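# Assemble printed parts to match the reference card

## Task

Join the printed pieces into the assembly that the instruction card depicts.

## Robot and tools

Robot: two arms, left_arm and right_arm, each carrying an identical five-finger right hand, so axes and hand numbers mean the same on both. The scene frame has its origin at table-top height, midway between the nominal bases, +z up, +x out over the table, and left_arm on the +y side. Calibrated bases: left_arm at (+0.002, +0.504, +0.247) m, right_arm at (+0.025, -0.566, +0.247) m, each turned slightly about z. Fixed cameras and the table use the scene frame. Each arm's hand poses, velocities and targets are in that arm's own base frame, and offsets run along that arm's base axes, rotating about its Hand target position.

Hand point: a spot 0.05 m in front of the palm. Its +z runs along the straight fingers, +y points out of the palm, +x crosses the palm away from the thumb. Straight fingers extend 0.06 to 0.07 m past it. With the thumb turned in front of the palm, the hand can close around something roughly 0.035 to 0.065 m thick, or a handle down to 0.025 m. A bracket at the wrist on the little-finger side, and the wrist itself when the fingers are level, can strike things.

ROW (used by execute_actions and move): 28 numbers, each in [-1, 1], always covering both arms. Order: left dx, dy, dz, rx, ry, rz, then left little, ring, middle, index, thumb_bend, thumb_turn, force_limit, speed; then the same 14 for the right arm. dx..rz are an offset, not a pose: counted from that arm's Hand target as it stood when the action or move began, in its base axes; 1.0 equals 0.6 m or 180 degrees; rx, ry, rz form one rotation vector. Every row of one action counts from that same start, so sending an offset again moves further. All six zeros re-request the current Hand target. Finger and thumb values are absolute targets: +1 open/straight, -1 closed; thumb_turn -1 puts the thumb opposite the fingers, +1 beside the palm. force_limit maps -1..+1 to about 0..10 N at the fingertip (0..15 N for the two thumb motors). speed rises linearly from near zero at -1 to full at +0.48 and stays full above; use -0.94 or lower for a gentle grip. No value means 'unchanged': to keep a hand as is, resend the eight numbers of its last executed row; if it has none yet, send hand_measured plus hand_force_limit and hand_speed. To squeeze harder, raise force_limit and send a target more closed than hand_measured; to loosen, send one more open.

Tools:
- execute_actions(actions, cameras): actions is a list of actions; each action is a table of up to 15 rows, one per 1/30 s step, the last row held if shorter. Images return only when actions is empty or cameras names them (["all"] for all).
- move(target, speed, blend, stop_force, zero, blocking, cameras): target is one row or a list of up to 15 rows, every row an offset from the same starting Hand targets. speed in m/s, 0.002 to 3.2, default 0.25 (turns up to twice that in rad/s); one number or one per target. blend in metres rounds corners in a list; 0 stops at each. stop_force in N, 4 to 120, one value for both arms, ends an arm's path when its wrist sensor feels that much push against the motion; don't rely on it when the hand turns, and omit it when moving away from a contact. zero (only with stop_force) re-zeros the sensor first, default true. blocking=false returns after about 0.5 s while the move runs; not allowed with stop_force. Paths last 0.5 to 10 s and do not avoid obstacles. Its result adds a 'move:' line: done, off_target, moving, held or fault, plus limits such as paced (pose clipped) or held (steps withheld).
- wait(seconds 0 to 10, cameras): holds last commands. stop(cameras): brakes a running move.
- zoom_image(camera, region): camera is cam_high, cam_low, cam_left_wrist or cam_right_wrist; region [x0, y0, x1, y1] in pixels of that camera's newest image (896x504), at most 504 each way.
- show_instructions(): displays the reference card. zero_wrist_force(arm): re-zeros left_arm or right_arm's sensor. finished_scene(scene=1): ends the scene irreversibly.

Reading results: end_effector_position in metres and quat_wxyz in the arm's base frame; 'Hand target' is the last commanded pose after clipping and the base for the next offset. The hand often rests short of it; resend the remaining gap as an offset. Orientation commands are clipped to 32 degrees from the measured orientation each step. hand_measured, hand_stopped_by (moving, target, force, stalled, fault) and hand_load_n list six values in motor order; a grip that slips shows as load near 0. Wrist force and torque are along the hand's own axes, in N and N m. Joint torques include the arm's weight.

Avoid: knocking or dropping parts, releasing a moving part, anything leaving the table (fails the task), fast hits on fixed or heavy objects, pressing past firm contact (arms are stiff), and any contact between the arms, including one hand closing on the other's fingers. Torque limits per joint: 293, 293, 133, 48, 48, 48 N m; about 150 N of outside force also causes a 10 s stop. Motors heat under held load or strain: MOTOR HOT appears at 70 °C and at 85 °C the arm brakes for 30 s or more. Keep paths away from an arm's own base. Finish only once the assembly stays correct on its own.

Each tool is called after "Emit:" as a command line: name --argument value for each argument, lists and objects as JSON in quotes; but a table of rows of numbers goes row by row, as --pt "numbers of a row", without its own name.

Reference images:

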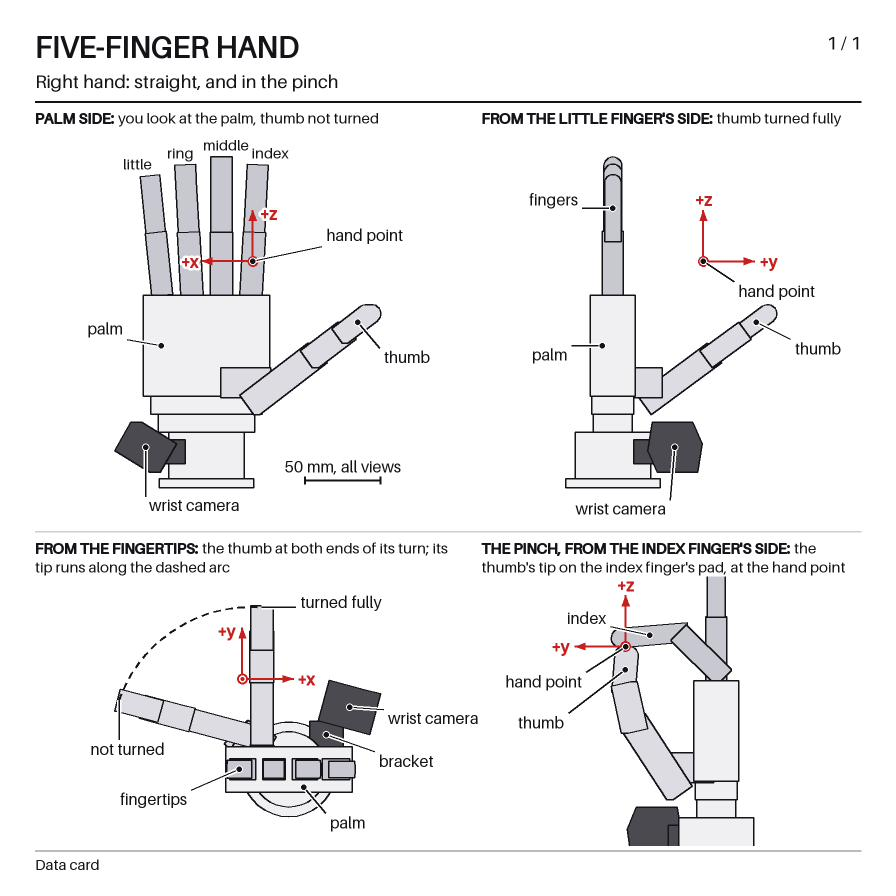

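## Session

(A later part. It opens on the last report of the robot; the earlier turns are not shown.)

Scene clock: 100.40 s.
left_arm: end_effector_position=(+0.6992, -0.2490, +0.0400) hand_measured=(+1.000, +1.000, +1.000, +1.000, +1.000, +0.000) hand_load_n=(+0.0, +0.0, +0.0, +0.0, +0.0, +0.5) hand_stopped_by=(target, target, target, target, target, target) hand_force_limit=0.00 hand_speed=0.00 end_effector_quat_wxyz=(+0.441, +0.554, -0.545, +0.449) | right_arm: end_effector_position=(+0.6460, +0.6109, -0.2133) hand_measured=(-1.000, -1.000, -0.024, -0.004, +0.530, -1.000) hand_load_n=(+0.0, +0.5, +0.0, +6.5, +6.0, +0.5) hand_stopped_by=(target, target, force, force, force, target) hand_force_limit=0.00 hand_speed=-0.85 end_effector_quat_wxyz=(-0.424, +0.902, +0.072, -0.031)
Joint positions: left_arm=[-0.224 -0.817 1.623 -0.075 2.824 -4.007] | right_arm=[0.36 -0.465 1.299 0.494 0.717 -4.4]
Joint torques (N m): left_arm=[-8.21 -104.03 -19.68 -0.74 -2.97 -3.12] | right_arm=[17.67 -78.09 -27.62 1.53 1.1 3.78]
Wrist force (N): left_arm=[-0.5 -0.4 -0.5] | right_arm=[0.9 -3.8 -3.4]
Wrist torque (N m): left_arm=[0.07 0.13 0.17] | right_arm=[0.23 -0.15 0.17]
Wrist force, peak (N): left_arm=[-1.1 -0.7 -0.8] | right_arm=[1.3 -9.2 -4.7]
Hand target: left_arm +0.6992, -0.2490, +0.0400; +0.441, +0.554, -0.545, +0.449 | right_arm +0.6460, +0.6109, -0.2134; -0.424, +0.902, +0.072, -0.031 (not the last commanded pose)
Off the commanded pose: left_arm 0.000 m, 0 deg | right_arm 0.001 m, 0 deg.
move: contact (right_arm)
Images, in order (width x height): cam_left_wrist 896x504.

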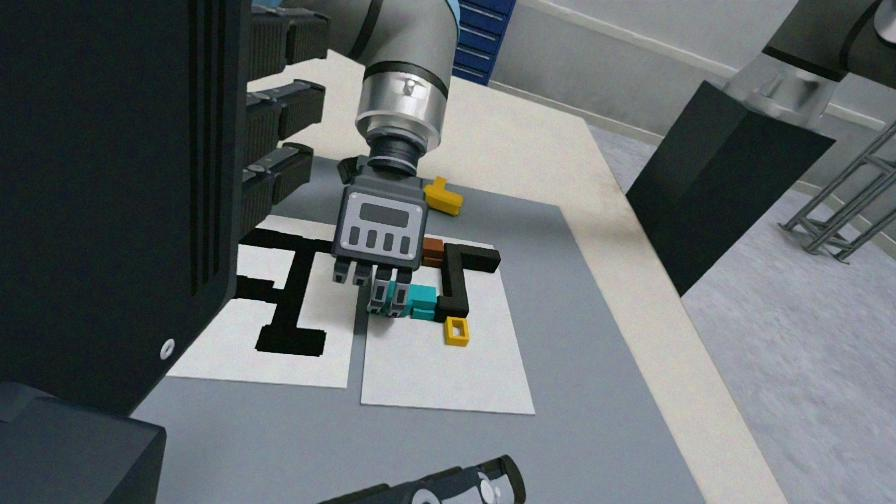

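Emit:
move --pt "0 0 0 0 0 0 1 1 1 1 1 0 0 0 -0.0002 0.002 0.0005 0 0 0 -1 -1 -0.45 -0.45 -0.15 -1 0 -0.85" --pt "0 0 0 0 0 0 1 1 1 1 1 0 0 0 -0.0002 0.002 0.001 0 0 0 -1 -1 0.3 0.3 0.75 -1 0 -0.8" --pt "0 0 0 0 0 0 1 1 1 1 1 0 0 0 -0.0002 0.002 0.15 0 0 0 -1 -1 0.3 0.3 0.75 -1 0 -0.8" --speed '[0.02,0.02,0.1]' --cameras '["cam_left_wrist","cam_low","cam_right_wrist"]'

Emit:
zoom_image --camera "cam_left_wrist" --region '[370, 225, 480, 355]'

Emit:
zoom_image --camera "cam_low" --region '[390, 280, 490, 340]'

Scene clock: 103.87 s.
left_arm: end_effector_position=(+0.6992, -0.2490, +0.0400) hand_measured=(+1.000, +1.000, +1.000, +1.000, +1.000, +0.000) hand_load_n=(+0.0, +0.0, +0.0, +0.0, +0.5, +0.0) hand_stopped_by=(target, target, target, target, target, target) hand_force_limit=0.00 hand_speed=0.00 end_effector_quat_wxyz=(+0.441, +0.554, -0.545, +0.449) | right_arm: end_effector_position=(+0.6458, +0.6122, -0.1237) hand_measured=(-1.000, -1.000, +0.300, +0.300, +0.750, -1.000) hand_load_n=(+0.0, +0.0, +0.0, +0.0, +0.0, +0.0) hand_stopped_by=(target, target, target, target, target, target) hand_force_limit=0.00 hand_speed=-0.80 end_effector_quat_wxyz=(-0.424, +0.902, +0.072, -0.031)
Joint positions: left_arm=[-0.224 -0.817 1.623 -0.075 2.824 -4.007] | right_arm=[0.362 -0.573 1.325 0.574 0.718 -4.397]
Joint torques (N m): left_arm=[-8.27 -104.96 -19.09 -0.92 -3.05 -2.89] | right_arm=[-4.73 -106.83 -17.62 4.62 0.44 -3.18]
Wrist force (N): left_arm=[-1.0 0.0 -0.4] | right_arm=[0.5 -0.2 -0.1]
Wrist torque (N m): left_arm=[0.11 0.21 0.15] | right_arm=[0.12 -0.28 0.01]
Wrist force, peak (N): left_arm=[-1.2 -0.3 -0.9] | right_arm=[1.1 -3.9 -3.8]
Hand target: left_arm +0.6992, -0.2490, +0.0400; +0.441, +0.554, -0.545, +0.449 | right_arm +0.6459, +0.6121, -0.1234; -0.424, +0.902, +0.072, -0.031
Off the commanded pose: left_arm 0.000 m, 0 deg | right_arm 0.000 m, 0 deg.
move: done
Images, in order (width x height): cam_low 896x504, cam_left_wrist 896x504, cam_right_wrist 896x504.

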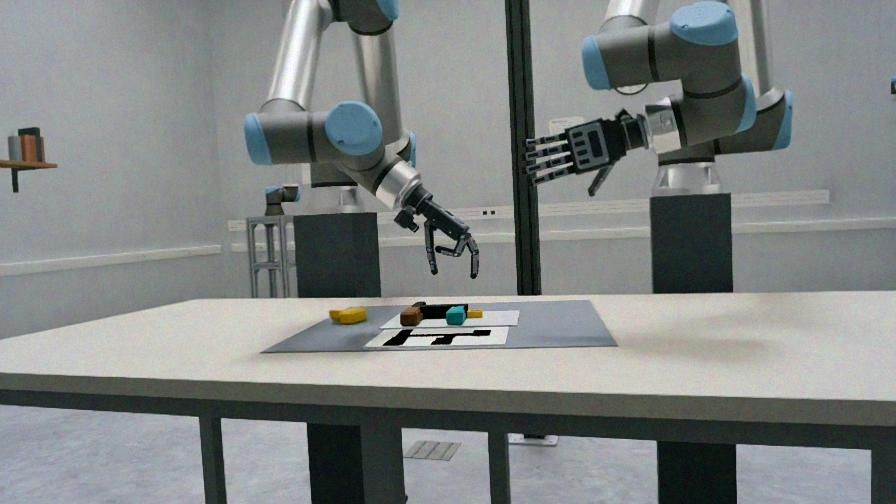

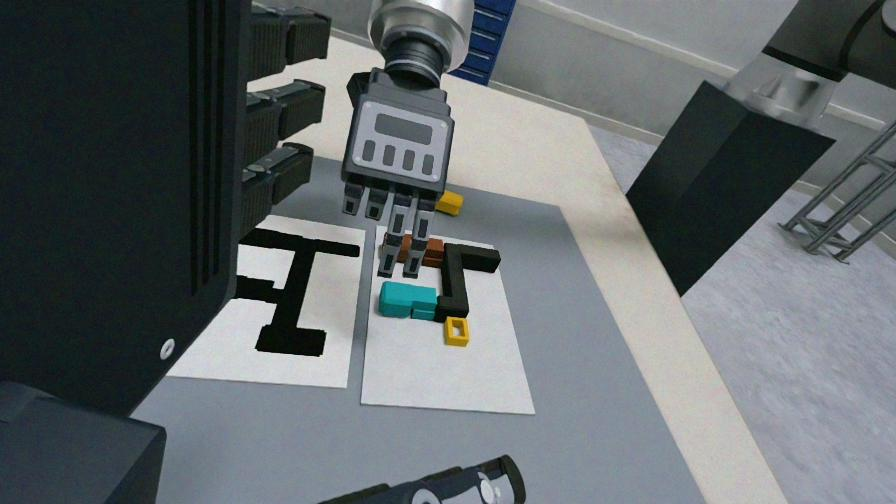

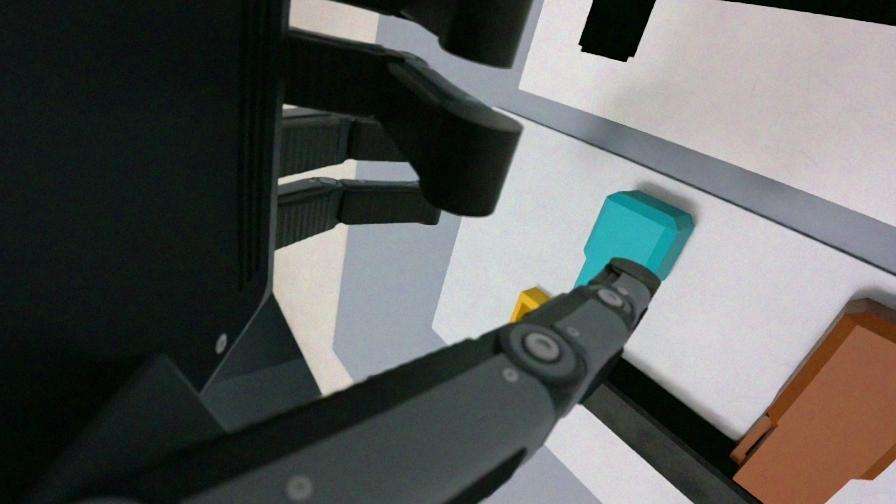

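Scaled by 3.877.

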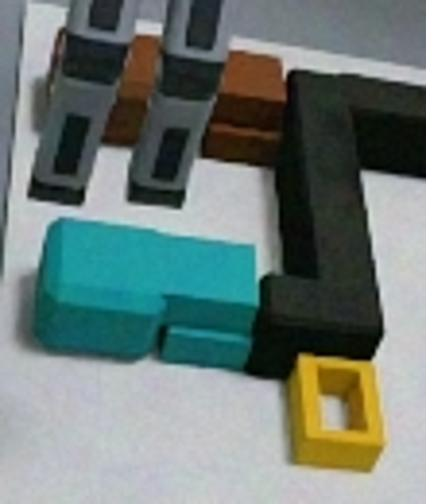

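Scaled by 5.040.

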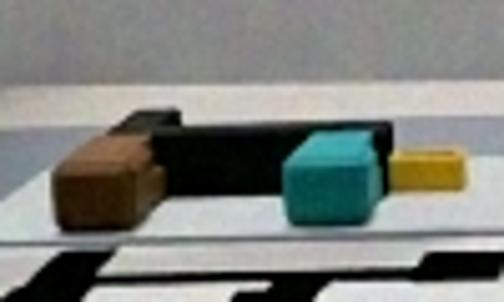

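Emit:
move --pt "0 0 0 0 0 0 1 1 1 1 1 0 0 0 -0.085 -0.42 0.03 0 0 -0.075 -1 -1 0.3 0.3 0.75 -1 0 -0.8" --speed 0.3 --cameras '["cam_right_wrist","cam_left_wrist"]'

Emit:
zoom_image --camera "cam_left_wrist" --region '[370, 225, 480, 355]'

Scene clock: 106.87 s.
left_arm: end_effector_position=(+0.6992, -0.2490, +0.0400) hand_measured=(+1.000, +1.000, +1.000, +1.000, +1.000, +0.000) hand_load_n=(+0.0, +0.0, +0.0, +0.0, +0.0, +0.0) hand_stopped_by=(target, target, target, target, target, target) hand_force_limit=0.00 hand_speed=0.00 end_effector_quat_wxyz=(+0.441, +0.554, -0.545, +0.449) | right_arm: end_effector_position=(+0.5949, +0.3604, -0.1054) hand_measured=(-1.000, -1.000, +0.300, +0.300, +0.750, -1.000) hand_load_n=(+0.0, +0.5, +0.0, -0.5, +0.0, +0.0) hand_stopped_by=(target, target, target, target, target, target) hand_force_limit=0.00 hand_speed=-0.80 end_effector_quat_wxyz=(-0.425, +0.904, -0.035, +0.019)
Joint positions: left_arm=[-0.224 -0.817 1.623 -0.075 2.824 -4.007] | right_arm=[0.028 -0.783 1.799 0.423 0.699 -4.546]
Joint torques (N m): left_arm=[-8.27 -105.04 -19.56 -1 -2.89 -3.14] | right_arm=[-21.24 -92.19 -6.74 5.53 -3.42 -4.01]
Wrist force (N): left_arm=[-1.0 -0.3 -0.6] | right_arm=[1.0 0.4 -0.3]
Wrist torque (N m): left_arm=[0.09 0.21 0.14] | right_arm=[0.23 -0.33 0.22]
Wrist force, peak (N): left_arm=[-1.3 -0.7 -0.5] | right_arm=[1.5 -1.1 0.9]
Hand target: left_arm +0.6992, -0.2490, +0.0400; +0.441, +0.554, -0.545, +0.449 | right_arm +0.5949, +0.3601, -0.1054; -0.425, +0.904, -0.035, +0.019
Off the commanded pose: left_arm 0.000 m, 0 deg | right_arm 0.000 m, 0 deg.
move: done
Images, in order (width x height): cam_left_wrist 896x504, cam_right_wrist 896x504.

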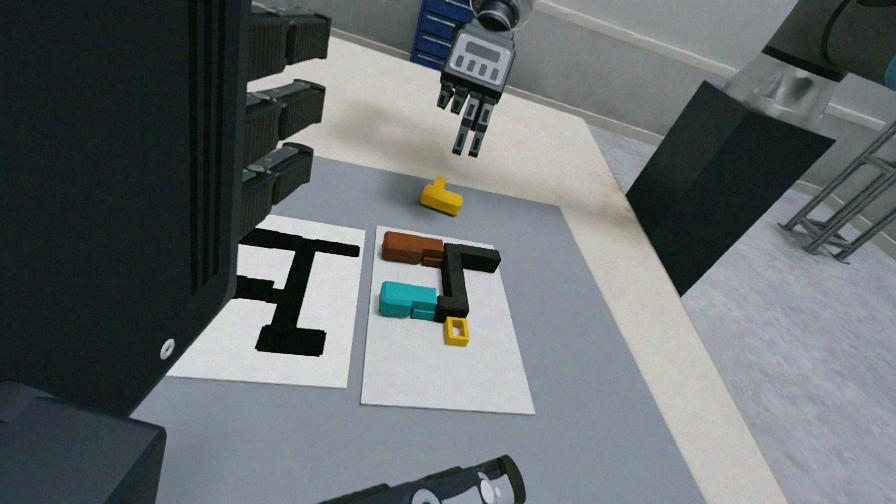

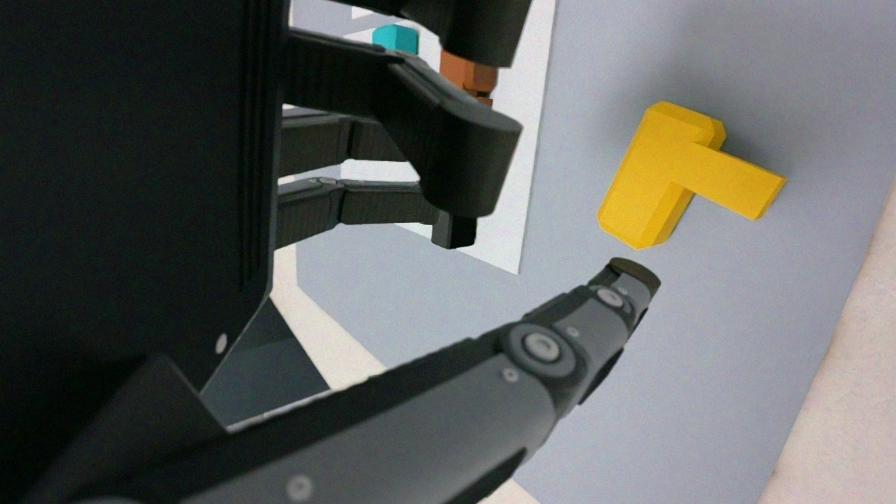

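Scaled by 3.877.

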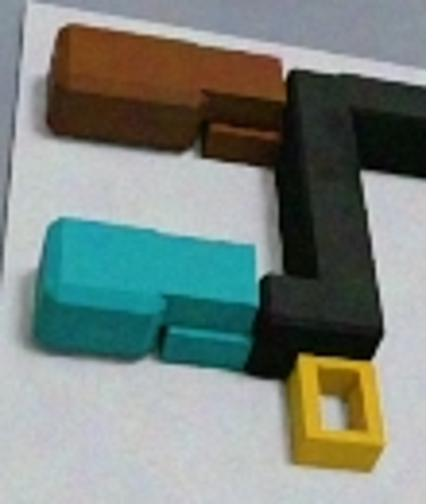

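Emit:
move --pt "0 0 0 0 0 0 1 1 1 1 1 0 0 0 0.0265 -0.002 -0.08 0 0 0.012 -1 -1 0.3 0.3 0.72 -1 0 -0.8" --pt "0 0 0 0 0 0 1 1 1 1 1 0 0 0 0.0265 -0.002 -0.183 0 0 0.012 -1 -1 0.3 0.3 0.72 -1 0 -0.8" --speed '[0.15,0.06]' --stop_force 6 --cameras '["cam_right_wrist"]'

Scene clock: 110.23 s.
left_arm: end_effector_position=(+0.6992, -0.2490, +0.0400) hand_measured=(+1.000, +1.000, +1.000, +1.000, +1.000, +0.000) hand_load_n=(+0.0, +0.0, +0.0, +0.0, +0.0, +0.0) hand_stopped_by=(target, target, target, target, target, target) hand_force_limit=0.00 hand_speed=0.00 end_effector_quat_wxyz=(+0.441, +0.554, -0.545, +0.449) | right_arm: end_effector_position=(+0.6107, +0.3588, -0.2045) hand_measured=(-1.000, -1.000, +0.300, +0.300, +0.720, -1.000) hand_load_n=(+0.0, +0.0, +0.0, +0.0, +0.0, +0.5) hand_stopped_by=(target, target, target, target, target, target) hand_force_limit=0.00 hand_speed=-0.80 end_effector_quat_wxyz=(-0.425, +0.905, -0.018, +0.011)
Joint positions: left_arm=[-0.224 -0.817 1.623 -0.075 2.824 -4.007] | right_arm=[0.026 -0.613 1.718 0.381 0.695 -4.607]
Joint torques (N m): left_arm=[-7.73 -104.06 -19.41 -0.81 -2.95 -2.84] | right_arm=[-8.76 -89.5 -3.56 4.46 -1.27 -3.86]
Wrist force (N): left_arm=[-0.9 -0.3 -0.4] | right_arm=[-0.7 -5.6 -6.6]
Wrist torque (N m): left_arm=[0.09 0.19 0.14] | right_arm=[-0.16 -0.12 0.12]
Wrist force, peak (N): left_arm=[-1.0 -0.6 -0.8] | right_arm=[-5.1 -47.6 -66.6]
Hand target: left_arm +0.6992, -0.2490, +0.0400; +0.441, +0.554, -0.545, +0.449 | right_arm +0.6107, +0.3588, -0.2045; -0.425, +0.905, -0.018, +0.011 (not the last commanded pose)
Off the commanded pose: left_arm 0.000 m, 0 deg | right_arm 0.011 m, 0 deg.
move: contact (right_arm); path passed 1 of 2 targets
Images, in order (width x height): cam_right_wrist 896x504.

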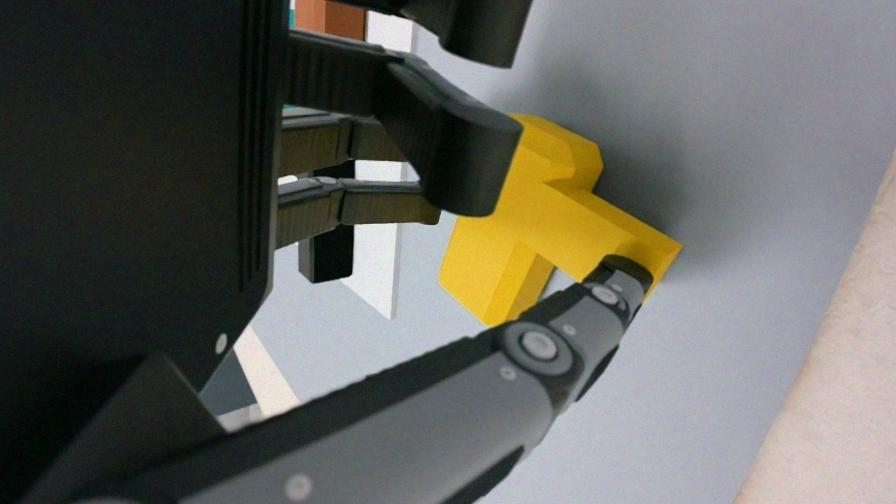

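Emit:
move --pt "0 0 0 0 0 0 1 1 1 1 1 0 0 0 0 0 0.002 0 0 0 -1 -1 0.3 0.3 0.72 -1 0 -0.8" --pt "0 0 0 0 0 0 1 1 1 1 1 0 0 0 -0.0117 0.0 0.09 0 0 0 -1 -1 0.3 0.3 0.72 -0.75 0 0" --speed 0.06 --cameras '["cam_right_wrist"]'

Scene clock: 114.47 s.
left_arm: end_effector_position=(+0.6992, -0.2490, +0.0400) hand_measured=(+1.000, +1.000, +1.000, +1.000, +1.000, +0.000) hand_load_n=(+0.0, +0.0, +0.0, -0.5, +0.0, +0.0) hand_stopped_by=(target, target, target, target, target, target) hand_force_limit=0.00 hand_speed=0.00 end_effector_quat_wxyz=(+0.441, +0.554, -0.545, +0.449) | right_arm: end_effector_position=(+0.6036, +0.3589, -0.1505) hand_measured=(-1.000, -1.000, +0.300, +0.300, +0.720, -0.750) hand_load_n=(+0.0, +0.0, +0.0, +0.0, +0.0, +0.0) hand_stopped_by=(target, target, target, target, target, target) hand_force_limit=0.00 hand_speed=0.00 end_effector_quat_wxyz=(-0.425, +0.905, -0.018, +0.011)
Joint positions: left_arm=[-0.224 -0.817 1.623 -0.075 2.824 -4.007] | right_arm=[0.026 -0.698 1.754 0.429 0.695 -4.607]
Joint torques (N m): left_arm=[-7.08 -105.18 -19.27 -0.55 -2.85 -2.95] | right_arm=[0.65 -92.1 -6.59 5.9 1.36 -2.65]
Wrist force (N): left_arm=[-0.9 -0.3 -0.7] | right_arm=[0.8 0.1 0.6]
Wrist torque (N m): left_arm=[0.10 0.20 0.15] | right_arm=[0.11 -0.32 0.10]
Wrist force, peak (N): left_arm=[-0.9 -0.6 -0.9] | right_arm=[-0.2 -6.3 -6.4]
Hand target: left_arm +0.6992, -0.2490, +0.0400; +0.441, +0.554, -0.545, +0.449 | right_arm +0.6037, +0.3588, -0.1505; -0.425, +0.905, -0.018, +0.011
Off the commanded pose: left_arm 0.000 m, 0 deg | right_arm 0.000 m, 0 deg.
move: done
Images, in order (width x height): cam_right_wrist 896x504.

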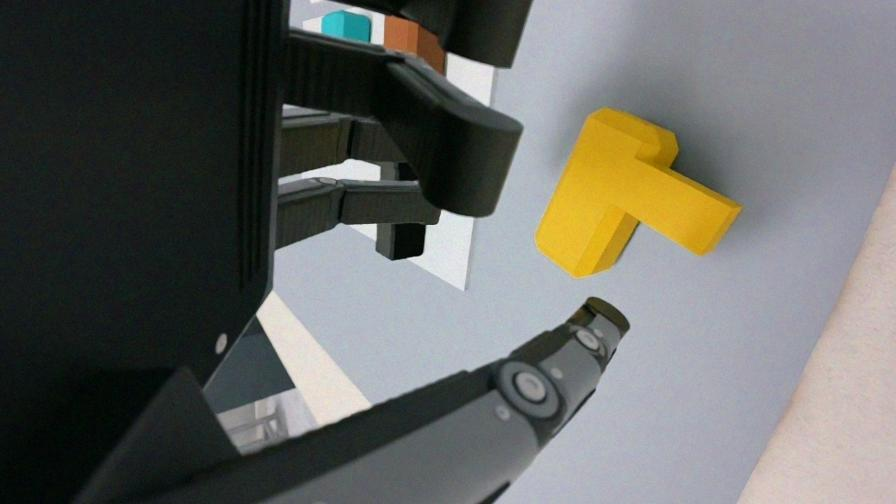

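Emit:
move --pt "0 0 0 0 0 0 1 1 1 1 1 0 0 0 0.003 0.005 -0.002 0 0 0 -1 -1 0.3 0.3 0.72 -0.62 0 0" --pt "0 0 0 0 0 0 1 1 1 1 1 0 0 0 0.003 0.005 -0.108 0 0 0 -1 -1 0.3 0.3 0.72 -0.62 0 0" --speed 0.04 --stop_force 5 --cameras '["cam_right_wrist"]'

Scene clock: 117.63 s.
left_arm: end_effector_position=(+0.6992, -0.2490, +0.0400) hand_measured=(+1.000, +1.000, +1.000, +1.000, +1.000, +0.000) hand_load_n=(+0.0, +0.0, +0.0, +0.0, +0.0, +0.5) hand_stopped_by=(target, target, target, target, target, target) hand_force_limit=0.00 hand_speed=0.00 end_effector_quat_wxyz=(+0.441, +0.554, -0.545, +0.449) | right_arm: end_effector_position=(+0.6055, +0.3618, -0.2153) hand_measured=(-1.000, -1.000, +0.300, +0.300, +0.720, -0.620) hand_load_n=(+0.0, +0.0, +0.0, +0.0, +0.0, +0.0) hand_stopped_by=(target, target, target, target, target, target) hand_force_limit=0.00 hand_speed=0.00 end_effector_quat_wxyz=(-0.425, +0.905, -0.018, +0.011)
Joint positions: left_arm=[-0.224 -0.817 1.623 -0.075 2.824 -4.007] | right_arm=[0.031 -0.601 1.723 0.359 0.695 -4.6]
Joint torques (N m): left_arm=[-7.19 -103.68 -19.14 -0.45 -2.95 -3.12] | right_arm=[17.51 -66.03 -20.52 2.06 0.39 3.97]
Wrist force (N): left_arm=[-0.5 -0.4 -0.5] | right_arm=[0.5 -0.2 0.3]
Wrist torque (N m): left_arm=[0.07 0.14 0.17] | right_arm=[0.08 -0.27 -0.02]
Wrist force, peak (N): left_arm=[-1.0 -0.7 -0.7] | right_arm=[1.1 0.4 0.5]
Hand target: left_arm +0.6992, -0.2490, +0.0400; +0.441, +0.554, -0.545, +0.449 | right_arm +0.6055, +0.3618, -0.2153; -0.425, +0.905, -0.018, +0.011
Off the commanded pose: left_arm 0.000 m, 0 deg | right_arm 0.000 m, 0 deg.
move: done
Images, in order (width x height): cam_right_wrist 896x504.

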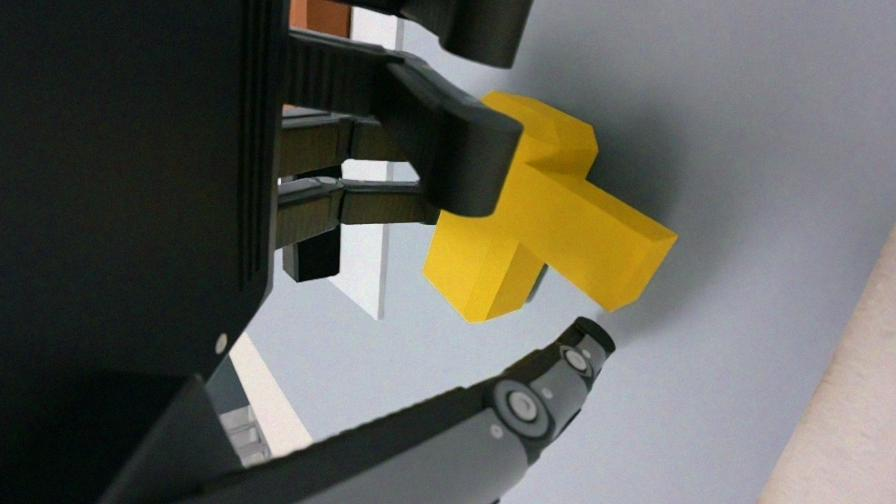

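Emit:
move --target '[0,0,0,0,0,0,1,1,1,1,1,0,0,0,0,0,0,0,0,0,-1,-1,-0.4,-0.4,-0.1,-0.62,-0.2,-0.8]' --speed 0.04 --cameras '["cam_right_wrist"]'

Scene clock: 118.80 s.
left_arm: end_effector_position=(+0.6992, -0.2490, +0.0400) hand_measured=(+1.000, +1.000, +1.000, +1.000, +1.000, +0.000) hand_load_n=(+0.0, +0.0, +0.0, +0.0, +0.0, +0.0) hand_stopped_by=(target, target, target, target, target, target) hand_force_limit=0.00 hand_speed=0.00 end_effector_quat_wxyz=(+0.441, +0.554, -0.545, +0.449) | right_arm: end_effector_position=(+0.6055, +0.3618, -0.2153) hand_measured=(-1.000, -1.000, -0.030, -0.048, +0.554, -0.620) hand_load_n=(+0.0, +0.0, +2.0, +10.5, +10.5, +1.5) hand_stopped_by=(target, target, force, force, force, target) hand_force_limit=-0.20 hand_speed=-0.80 end_effector_quat_wxyz=(-0.425, +0.905, -0.018, +0.011)
Joint positions: left_arm=[-0.224 -0.817 1.623 -0.075 2.824 -4.007] | right_arm=[0.031 -0.601 1.723 0.359 0.695 -4.6]
Joint torques (N m): left_arm=[-7.15 -103.97 -18.9 -0.48 -2.89 -2.99] | right_arm=[19.52 -67.17 -19 1.9 -0.45 3.56]
Wrist force (N): left_arm=[-0.9 -0.3 -0.2] | right_arm=[0.5 -0.1 0.0]
Wrist torque (N m): left_arm=[0.07 0.19 0.15] | right_arm=[0.12 -0.25 -0.02]
Wrist force, peak (N): left_arm=[-1.2 -0.6 -0.3] | right_arm=[0.7 -0.1 0.9]
Hand target: left_arm +0.6992, -0.2490, +0.0400; +0.441, +0.554, -0.545, +0.449 | right_arm +0.6055, +0.3618, -0.2153; -0.425, +0.905, -0.018, +0.011
Off the commanded pose: left_arm 0.000 m, 0 deg | right_arm 0.000 m, 0 deg.
move: done
Images, in order (width x height): cam_right_wrist 896x504.

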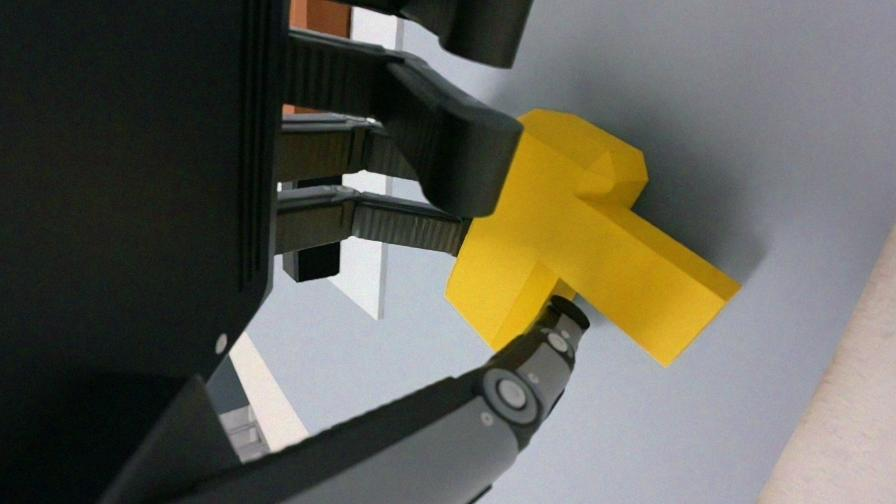

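Emit:
move --pt "0.023 0.123 0.11 0 0 0 1 1 1 1 1 0 0 0 0 0 0.17 0 0 0 -1 -1 -0.4 -0.4 -0.1 -0.62 -0.2 -0.8" --pt "0.023 0.123 0.11 0 0 0 1 1 1 1 1 0 0 0 -0.124 0.53 0.13 0 0 0.087 -1 -1 -0.4 -0.4 -0.1 -0.62 -0.2 -0.8" --speed '[0.12,0.25]' --blend 0.03 --cameras '["cam_left_wrist","cam_low","cam_right_wrist"]'

Emit:
zoom_image --camera "cam_left_wrist" --region '[390, 220, 500, 340]'

Emit:
zoom_image --camera "cam_low" --region '[420, 245, 520, 335]'

Scene clock: 122.37 s.
left_arm: end_effector_position=(+0.7130, -0.1752, +0.1060) hand_measured=(+1.000, +1.000, +1.000, +1.000, +1.000, +0.000) hand_load_n=(+0.0, +0.0, +0.0, +0.0, +0.0, +0.0) hand_stopped_by=(target, target, target, target, target, target) hand_force_limit=0.00 hand_speed=0.00 end_effector_quat_wxyz=(+0.441, +0.554, -0.545, +0.449) | right_arm: end_effector_position=(+0.5311, +0.6796, -0.1372) hand_measured=(-1.000, -1.000, -0.030, -0.048, +0.554, -0.620) hand_load_n=(+0.0, +0.0, +2.0, +10.0, +10.5, +1.0) hand_stopped_by=(target, target, force, force, force, target) hand_force_limit=-0.20 hand_speed=-0.80 end_effector_quat_wxyz=(-0.423, +0.899, +0.105, -0.047)
Joint positions: left_arm=[-0.123 -0.818 1.524 0.288 2.891 -3.733] | right_arm=[0.498 -0.615 1.436 0.439 0.735 -4.309]
Joint torques (N m): left_arm=[11.9 -76.74 -34.23 5.7 5.4 2.32] | right_arm=[18.83 -74.93 -29.51 5.03 0.76 3.28]
Wrist force (N): left_arm=[-0.9 -0.7 -0.8] | right_arm=[0.6 0.3 0.8]
Wrist torque (N m): left_arm=[0.07 0.17 0.03] | right_arm=[0.15 -0.29 0.02]
Wrist force, peak (N): left_arm=[-0.9 -1.2 -0.8] | right_arm=[0.2 -0.6 1.8]
Hand target: left_arm +0.7130, -0.1752, +0.1060; +0.441, +0.554, -0.545, +0.449 | right_arm +0.5311, +0.6798, -0.1373; -0.423, +0.899, +0.106, -0.047
Off the commanded pose: left_arm 0.000 m, 0 deg | right_arm 0.000 m, 0 deg.
move: done
Images, in order (width x height): cam_low 896x504, cam_left_wrist 896x504, cam_right_wrist 896x504.

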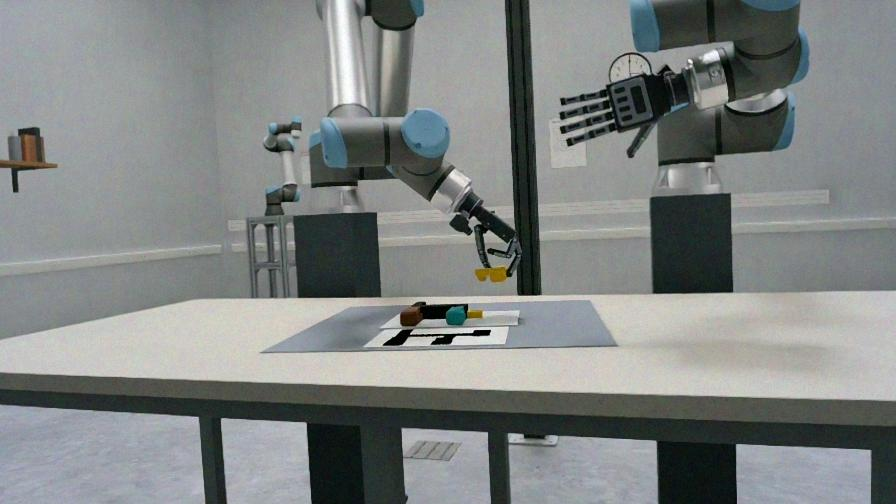

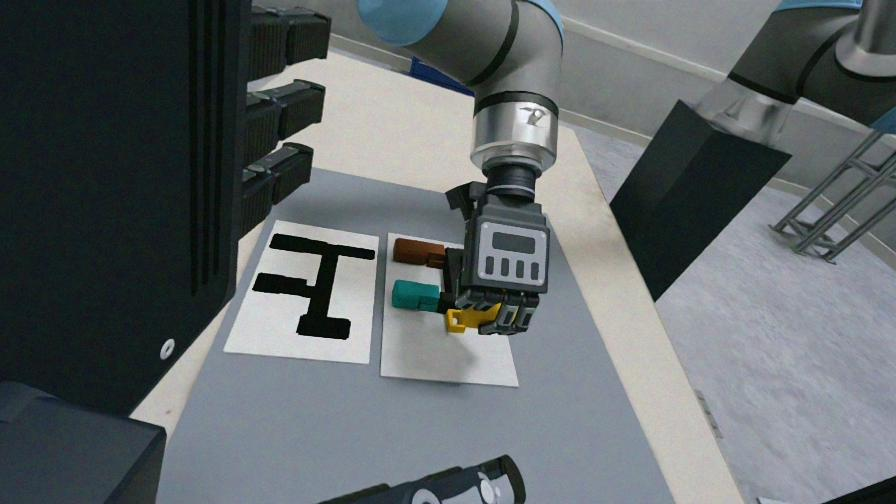

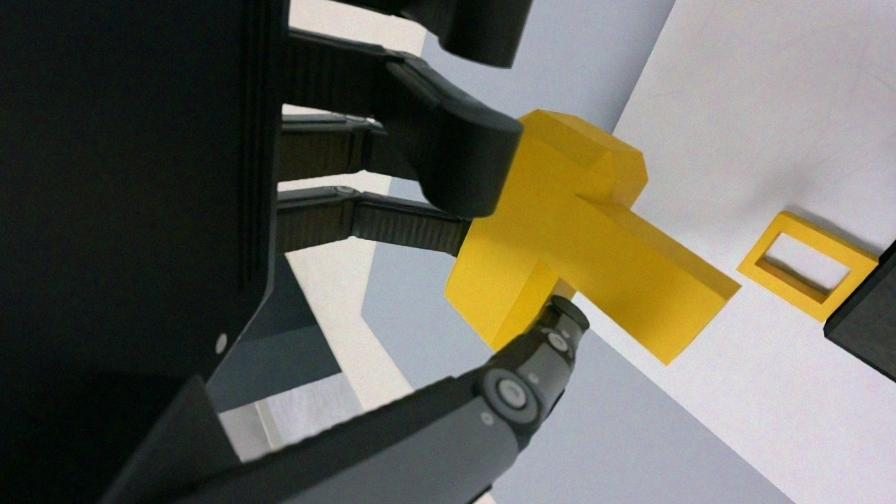

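Scaled by 4.200.

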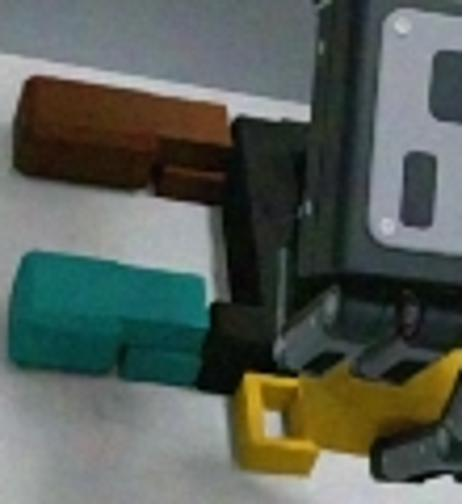

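Scaled by 5.040.

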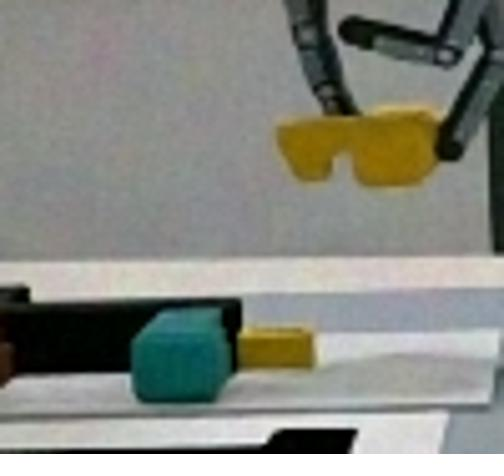

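Emit:
move --target '[0,0,0,0,0,0,1,1,1,1,1,0,0,0,0.0117,-0.021,-0.075,0,0,0.008,-1,-1,-0.4,-0.4,-0.1,-0.62,-0.2,-0.8]' --speed 0.1 --cameras '["cam_left_wrist","cam_low","cam_right_wrist"]'

Emit:
zoom_image --camera "cam_left_wrist" --region '[420, 270, 520, 360]'

Emit:
zoom_image --camera "cam_low" --region '[440, 265, 520, 335]'

Scene clock: 124.07 s.
left_arm: end_effector_position=(+0.7130, -0.1752, +0.1060) hand_measured=(+1.000, +1.000, +1.000, +1.000, +1.000, +0.000) hand_load_n=(-0.5, +0.0, +0.0, +0.0, +0.0, +0.0) hand_stopped_by=(target, target, target, target, target, target) hand_force_limit=0.00 hand_speed=0.00 end_effector_quat_wxyz=(+0.441, +0.554, -0.545, +0.449) | right_arm: end_effector_position=(+0.5380, +0.6673, -0.1820) hand_measured=(-1.000, -1.000, -0.030, -0.048, +0.554, -0.620) hand_load_n=(+0.0, +0.0, +2.5, +9.5, +10.5, +1.0) hand_stopped_by=(target, target, force, force, force, target) hand_force_limit=-0.20 hand_speed=-0.80 end_effector_quat_wxyz=(-0.422, +0.897, +0.117, -0.053)
Joint positions: left_arm=[-0.123 -0.818 1.524 0.288 2.891 -3.733] | right_arm=[0.479 -0.55 1.415 0.442 0.722 -4.372]
Joint torques (N m): left_arm=[13.49 -78.01 -34.77 5.69 5.28 2.1] | right_arm=[-24.73 -83.8 -27.01 4.53 -2.69 -3.72]
Wrist force (N): left_arm=[-0.8 -0.8 -0.8] | right_arm=[0.6 0.1 0.5]
Wrist torque (N m): left_arm=[0.05 0.17 0.02] | right_arm=[0.14 -0.31 0.20]
Wrist force, peak (N): left_arm=[-0.9 -0.8 -0.9] | right_arm=[0.6 0.5 1.1]
Hand target: left_arm +0.7130, -0.1752, +0.1060; +0.441, +0.554, -0.545, +0.449 | right_arm +0.5381, +0.6672, -0.1823; -0.422, +0.897, +0.117, -0.053
Off the commanded pose: left_arm 0.000 m, 0 deg | right_arm 0.000 m, 0 deg.
move: done
Images, in order (width x height): cam_low 896x504, cam_left_wrist 896x504, cam_right_wrist 896x504.

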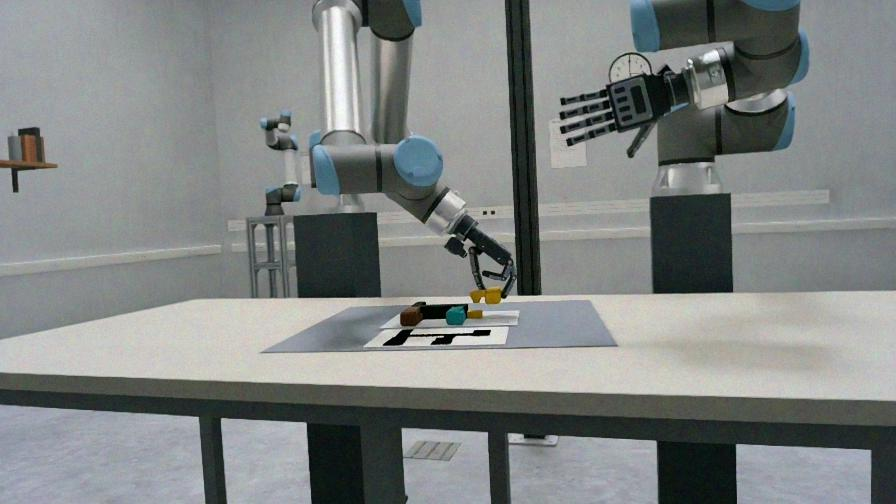

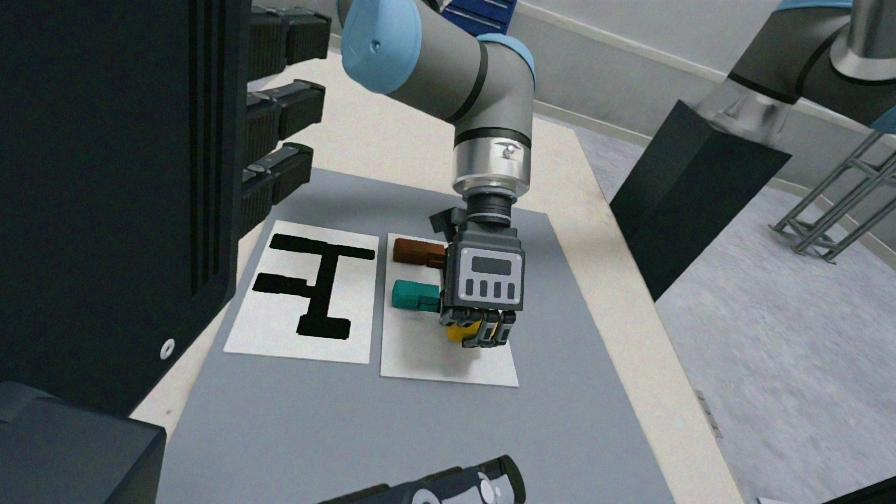

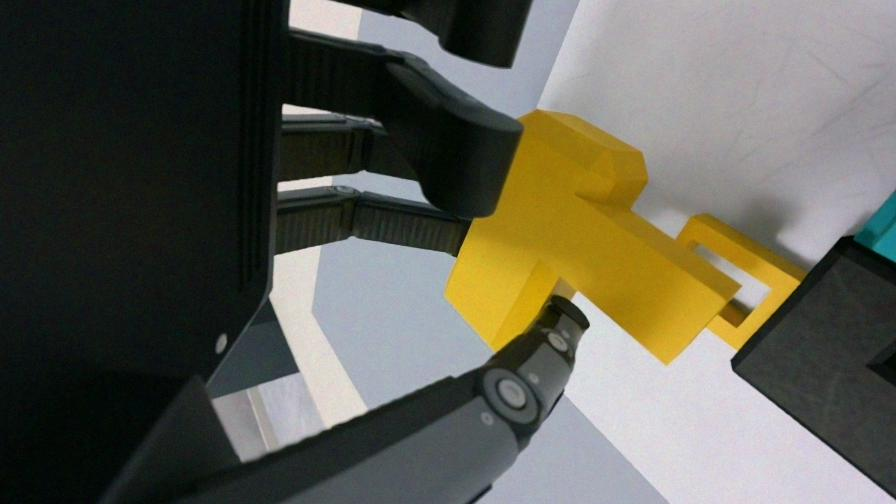

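Scaled by 5.040.

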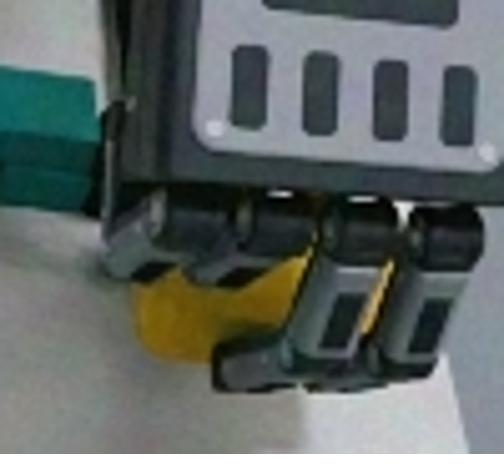

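Scaled by 6.300.

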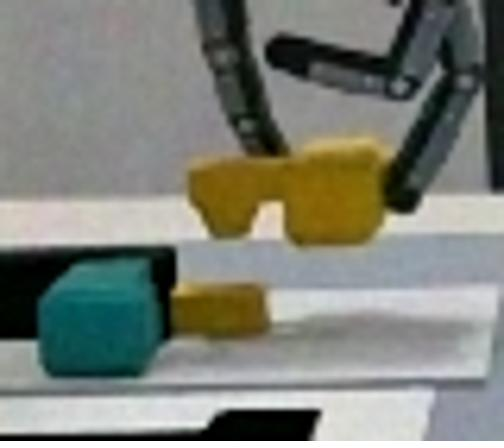

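Emit:
move --target '[0,0,0,0,0,0,1,1,1,1,1,0,0,0,-0.0033,-0.0122,-0.032,0,0,0.011,-1,-1,-0.4,-0.4,-0.1,-0.62,-0.2,-0.8]' --speed 0.05 --stop_force 5 --cameras '["cam_low","cam_right_wrist"]'

Emit:
zoom_image --camera "cam_low" --region '[440, 275, 510, 335]'

Emit:
zoom_image --camera "cam_right_wrist" --region '[540, 150, 800, 400]'

Scene clock: 126.13 s.
left_arm: end_effector_position=(+0.7130, -0.1752, +0.1060) hand_measured=(+1.000, +1.000, +1.000, +1.000, +1.000, +0.000) hand_load_n=(+0.0, +0.0, +0.0, +0.0, +0.0, +0.0) hand_stopped_by=(target, target, target, target, target, target) hand_force_limit=0.00 hand_speed=0.00 end_effector_quat_wxyz=(+0.441, +0.554, -0.545, +0.449) | right_arm: end_effector_position=(+0.5361, +0.6599, -0.2015) hand_measured=(-1.000, -1.000, -0.030, -0.048, +0.554, -0.620) hand_load_n=(+0.0, +0.0, +2.5, +10.0, +10.0, +0.5) hand_stopped_by=(target, target, force, force, force, target) hand_force_limit=-0.20 hand_speed=-0.80 end_effector_quat_wxyz=(-0.421, +0.895, +0.132, -0.060)
Joint positions: left_arm=[-0.123 -0.818 1.524 0.288 2.891 -3.733] | right_arm=[0.472 -0.518 1.404 0.468 0.712 -4.434]
Joint torques (N m): left_arm=[13.97 -76.55 -34.72 5.8 5.24 2.09] | right_arm=[-23.98 -80.74 -28.73 5.23 -3.44 -3.74]
Wrist force (N): left_arm=[-0.6 -0.7 -0.8] | right_arm=[0.7 0.2 0.6]
Wrist torque (N m): left_arm=[0.07 0.13 0.05] | right_arm=[0.14 -0.32 0.19]
Wrist force, peak (N): left_arm=[-1.1 -1.1 -0.6] | right_arm=[0.6 -0.1 1.2]
Hand target: left_arm +0.7130, -0.1752, +0.1060; +0.441, +0.554, -0.545, +0.449 | right_arm +0.5361, +0.6599, -0.2015; -0.421, +0.895, +0.132, -0.060
Off the commanded pose: left_arm 0.000 m, 0 deg | right_arm 0.000 m, 0 deg.
move: done
Images, in order (width x height): cam_low 896x504, cam_right_wrist 896x504.

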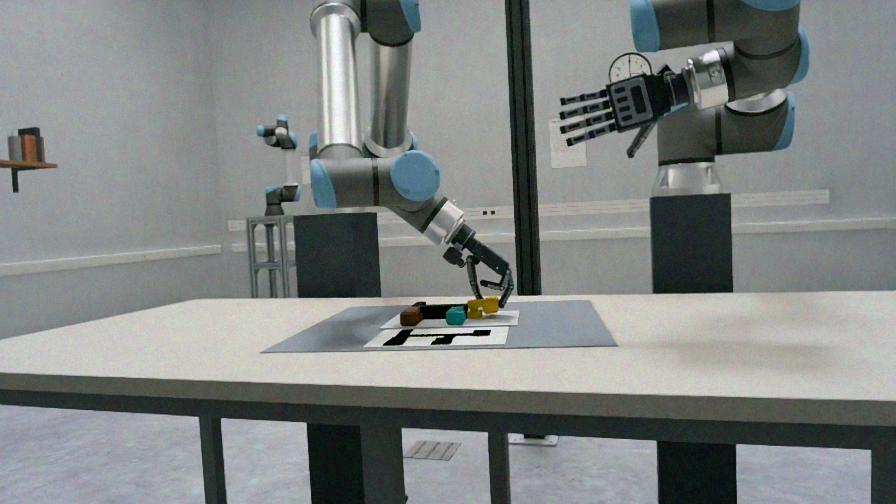

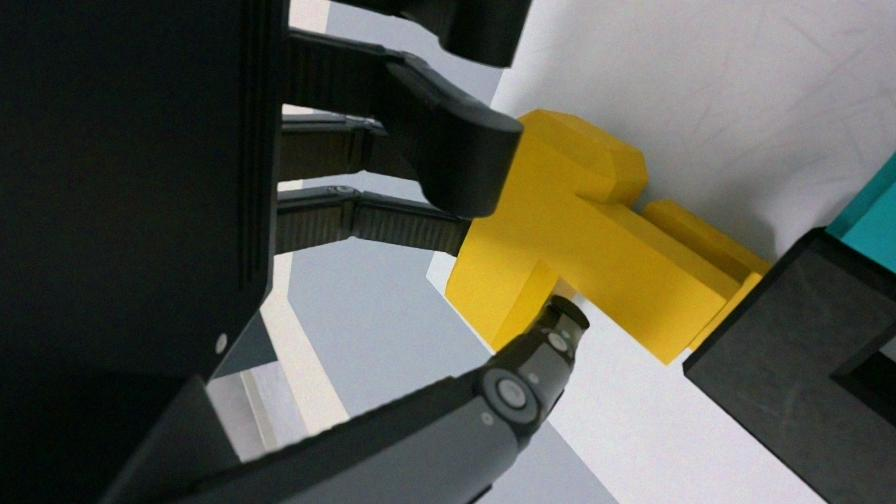

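Scaled by 7.200.

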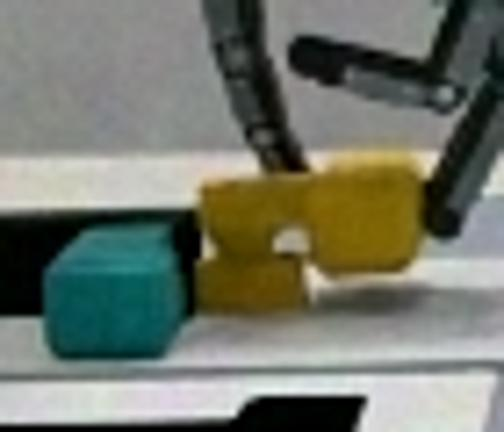

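Scaled by 1.938.

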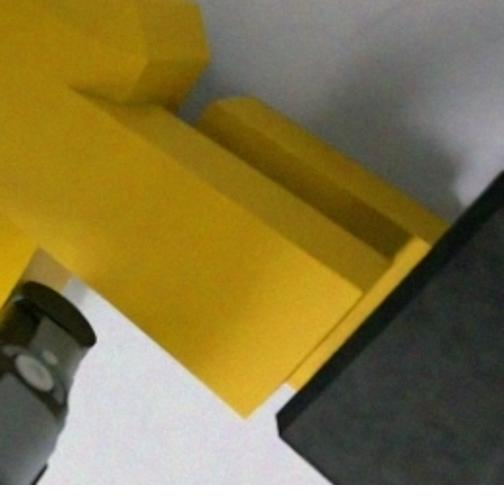

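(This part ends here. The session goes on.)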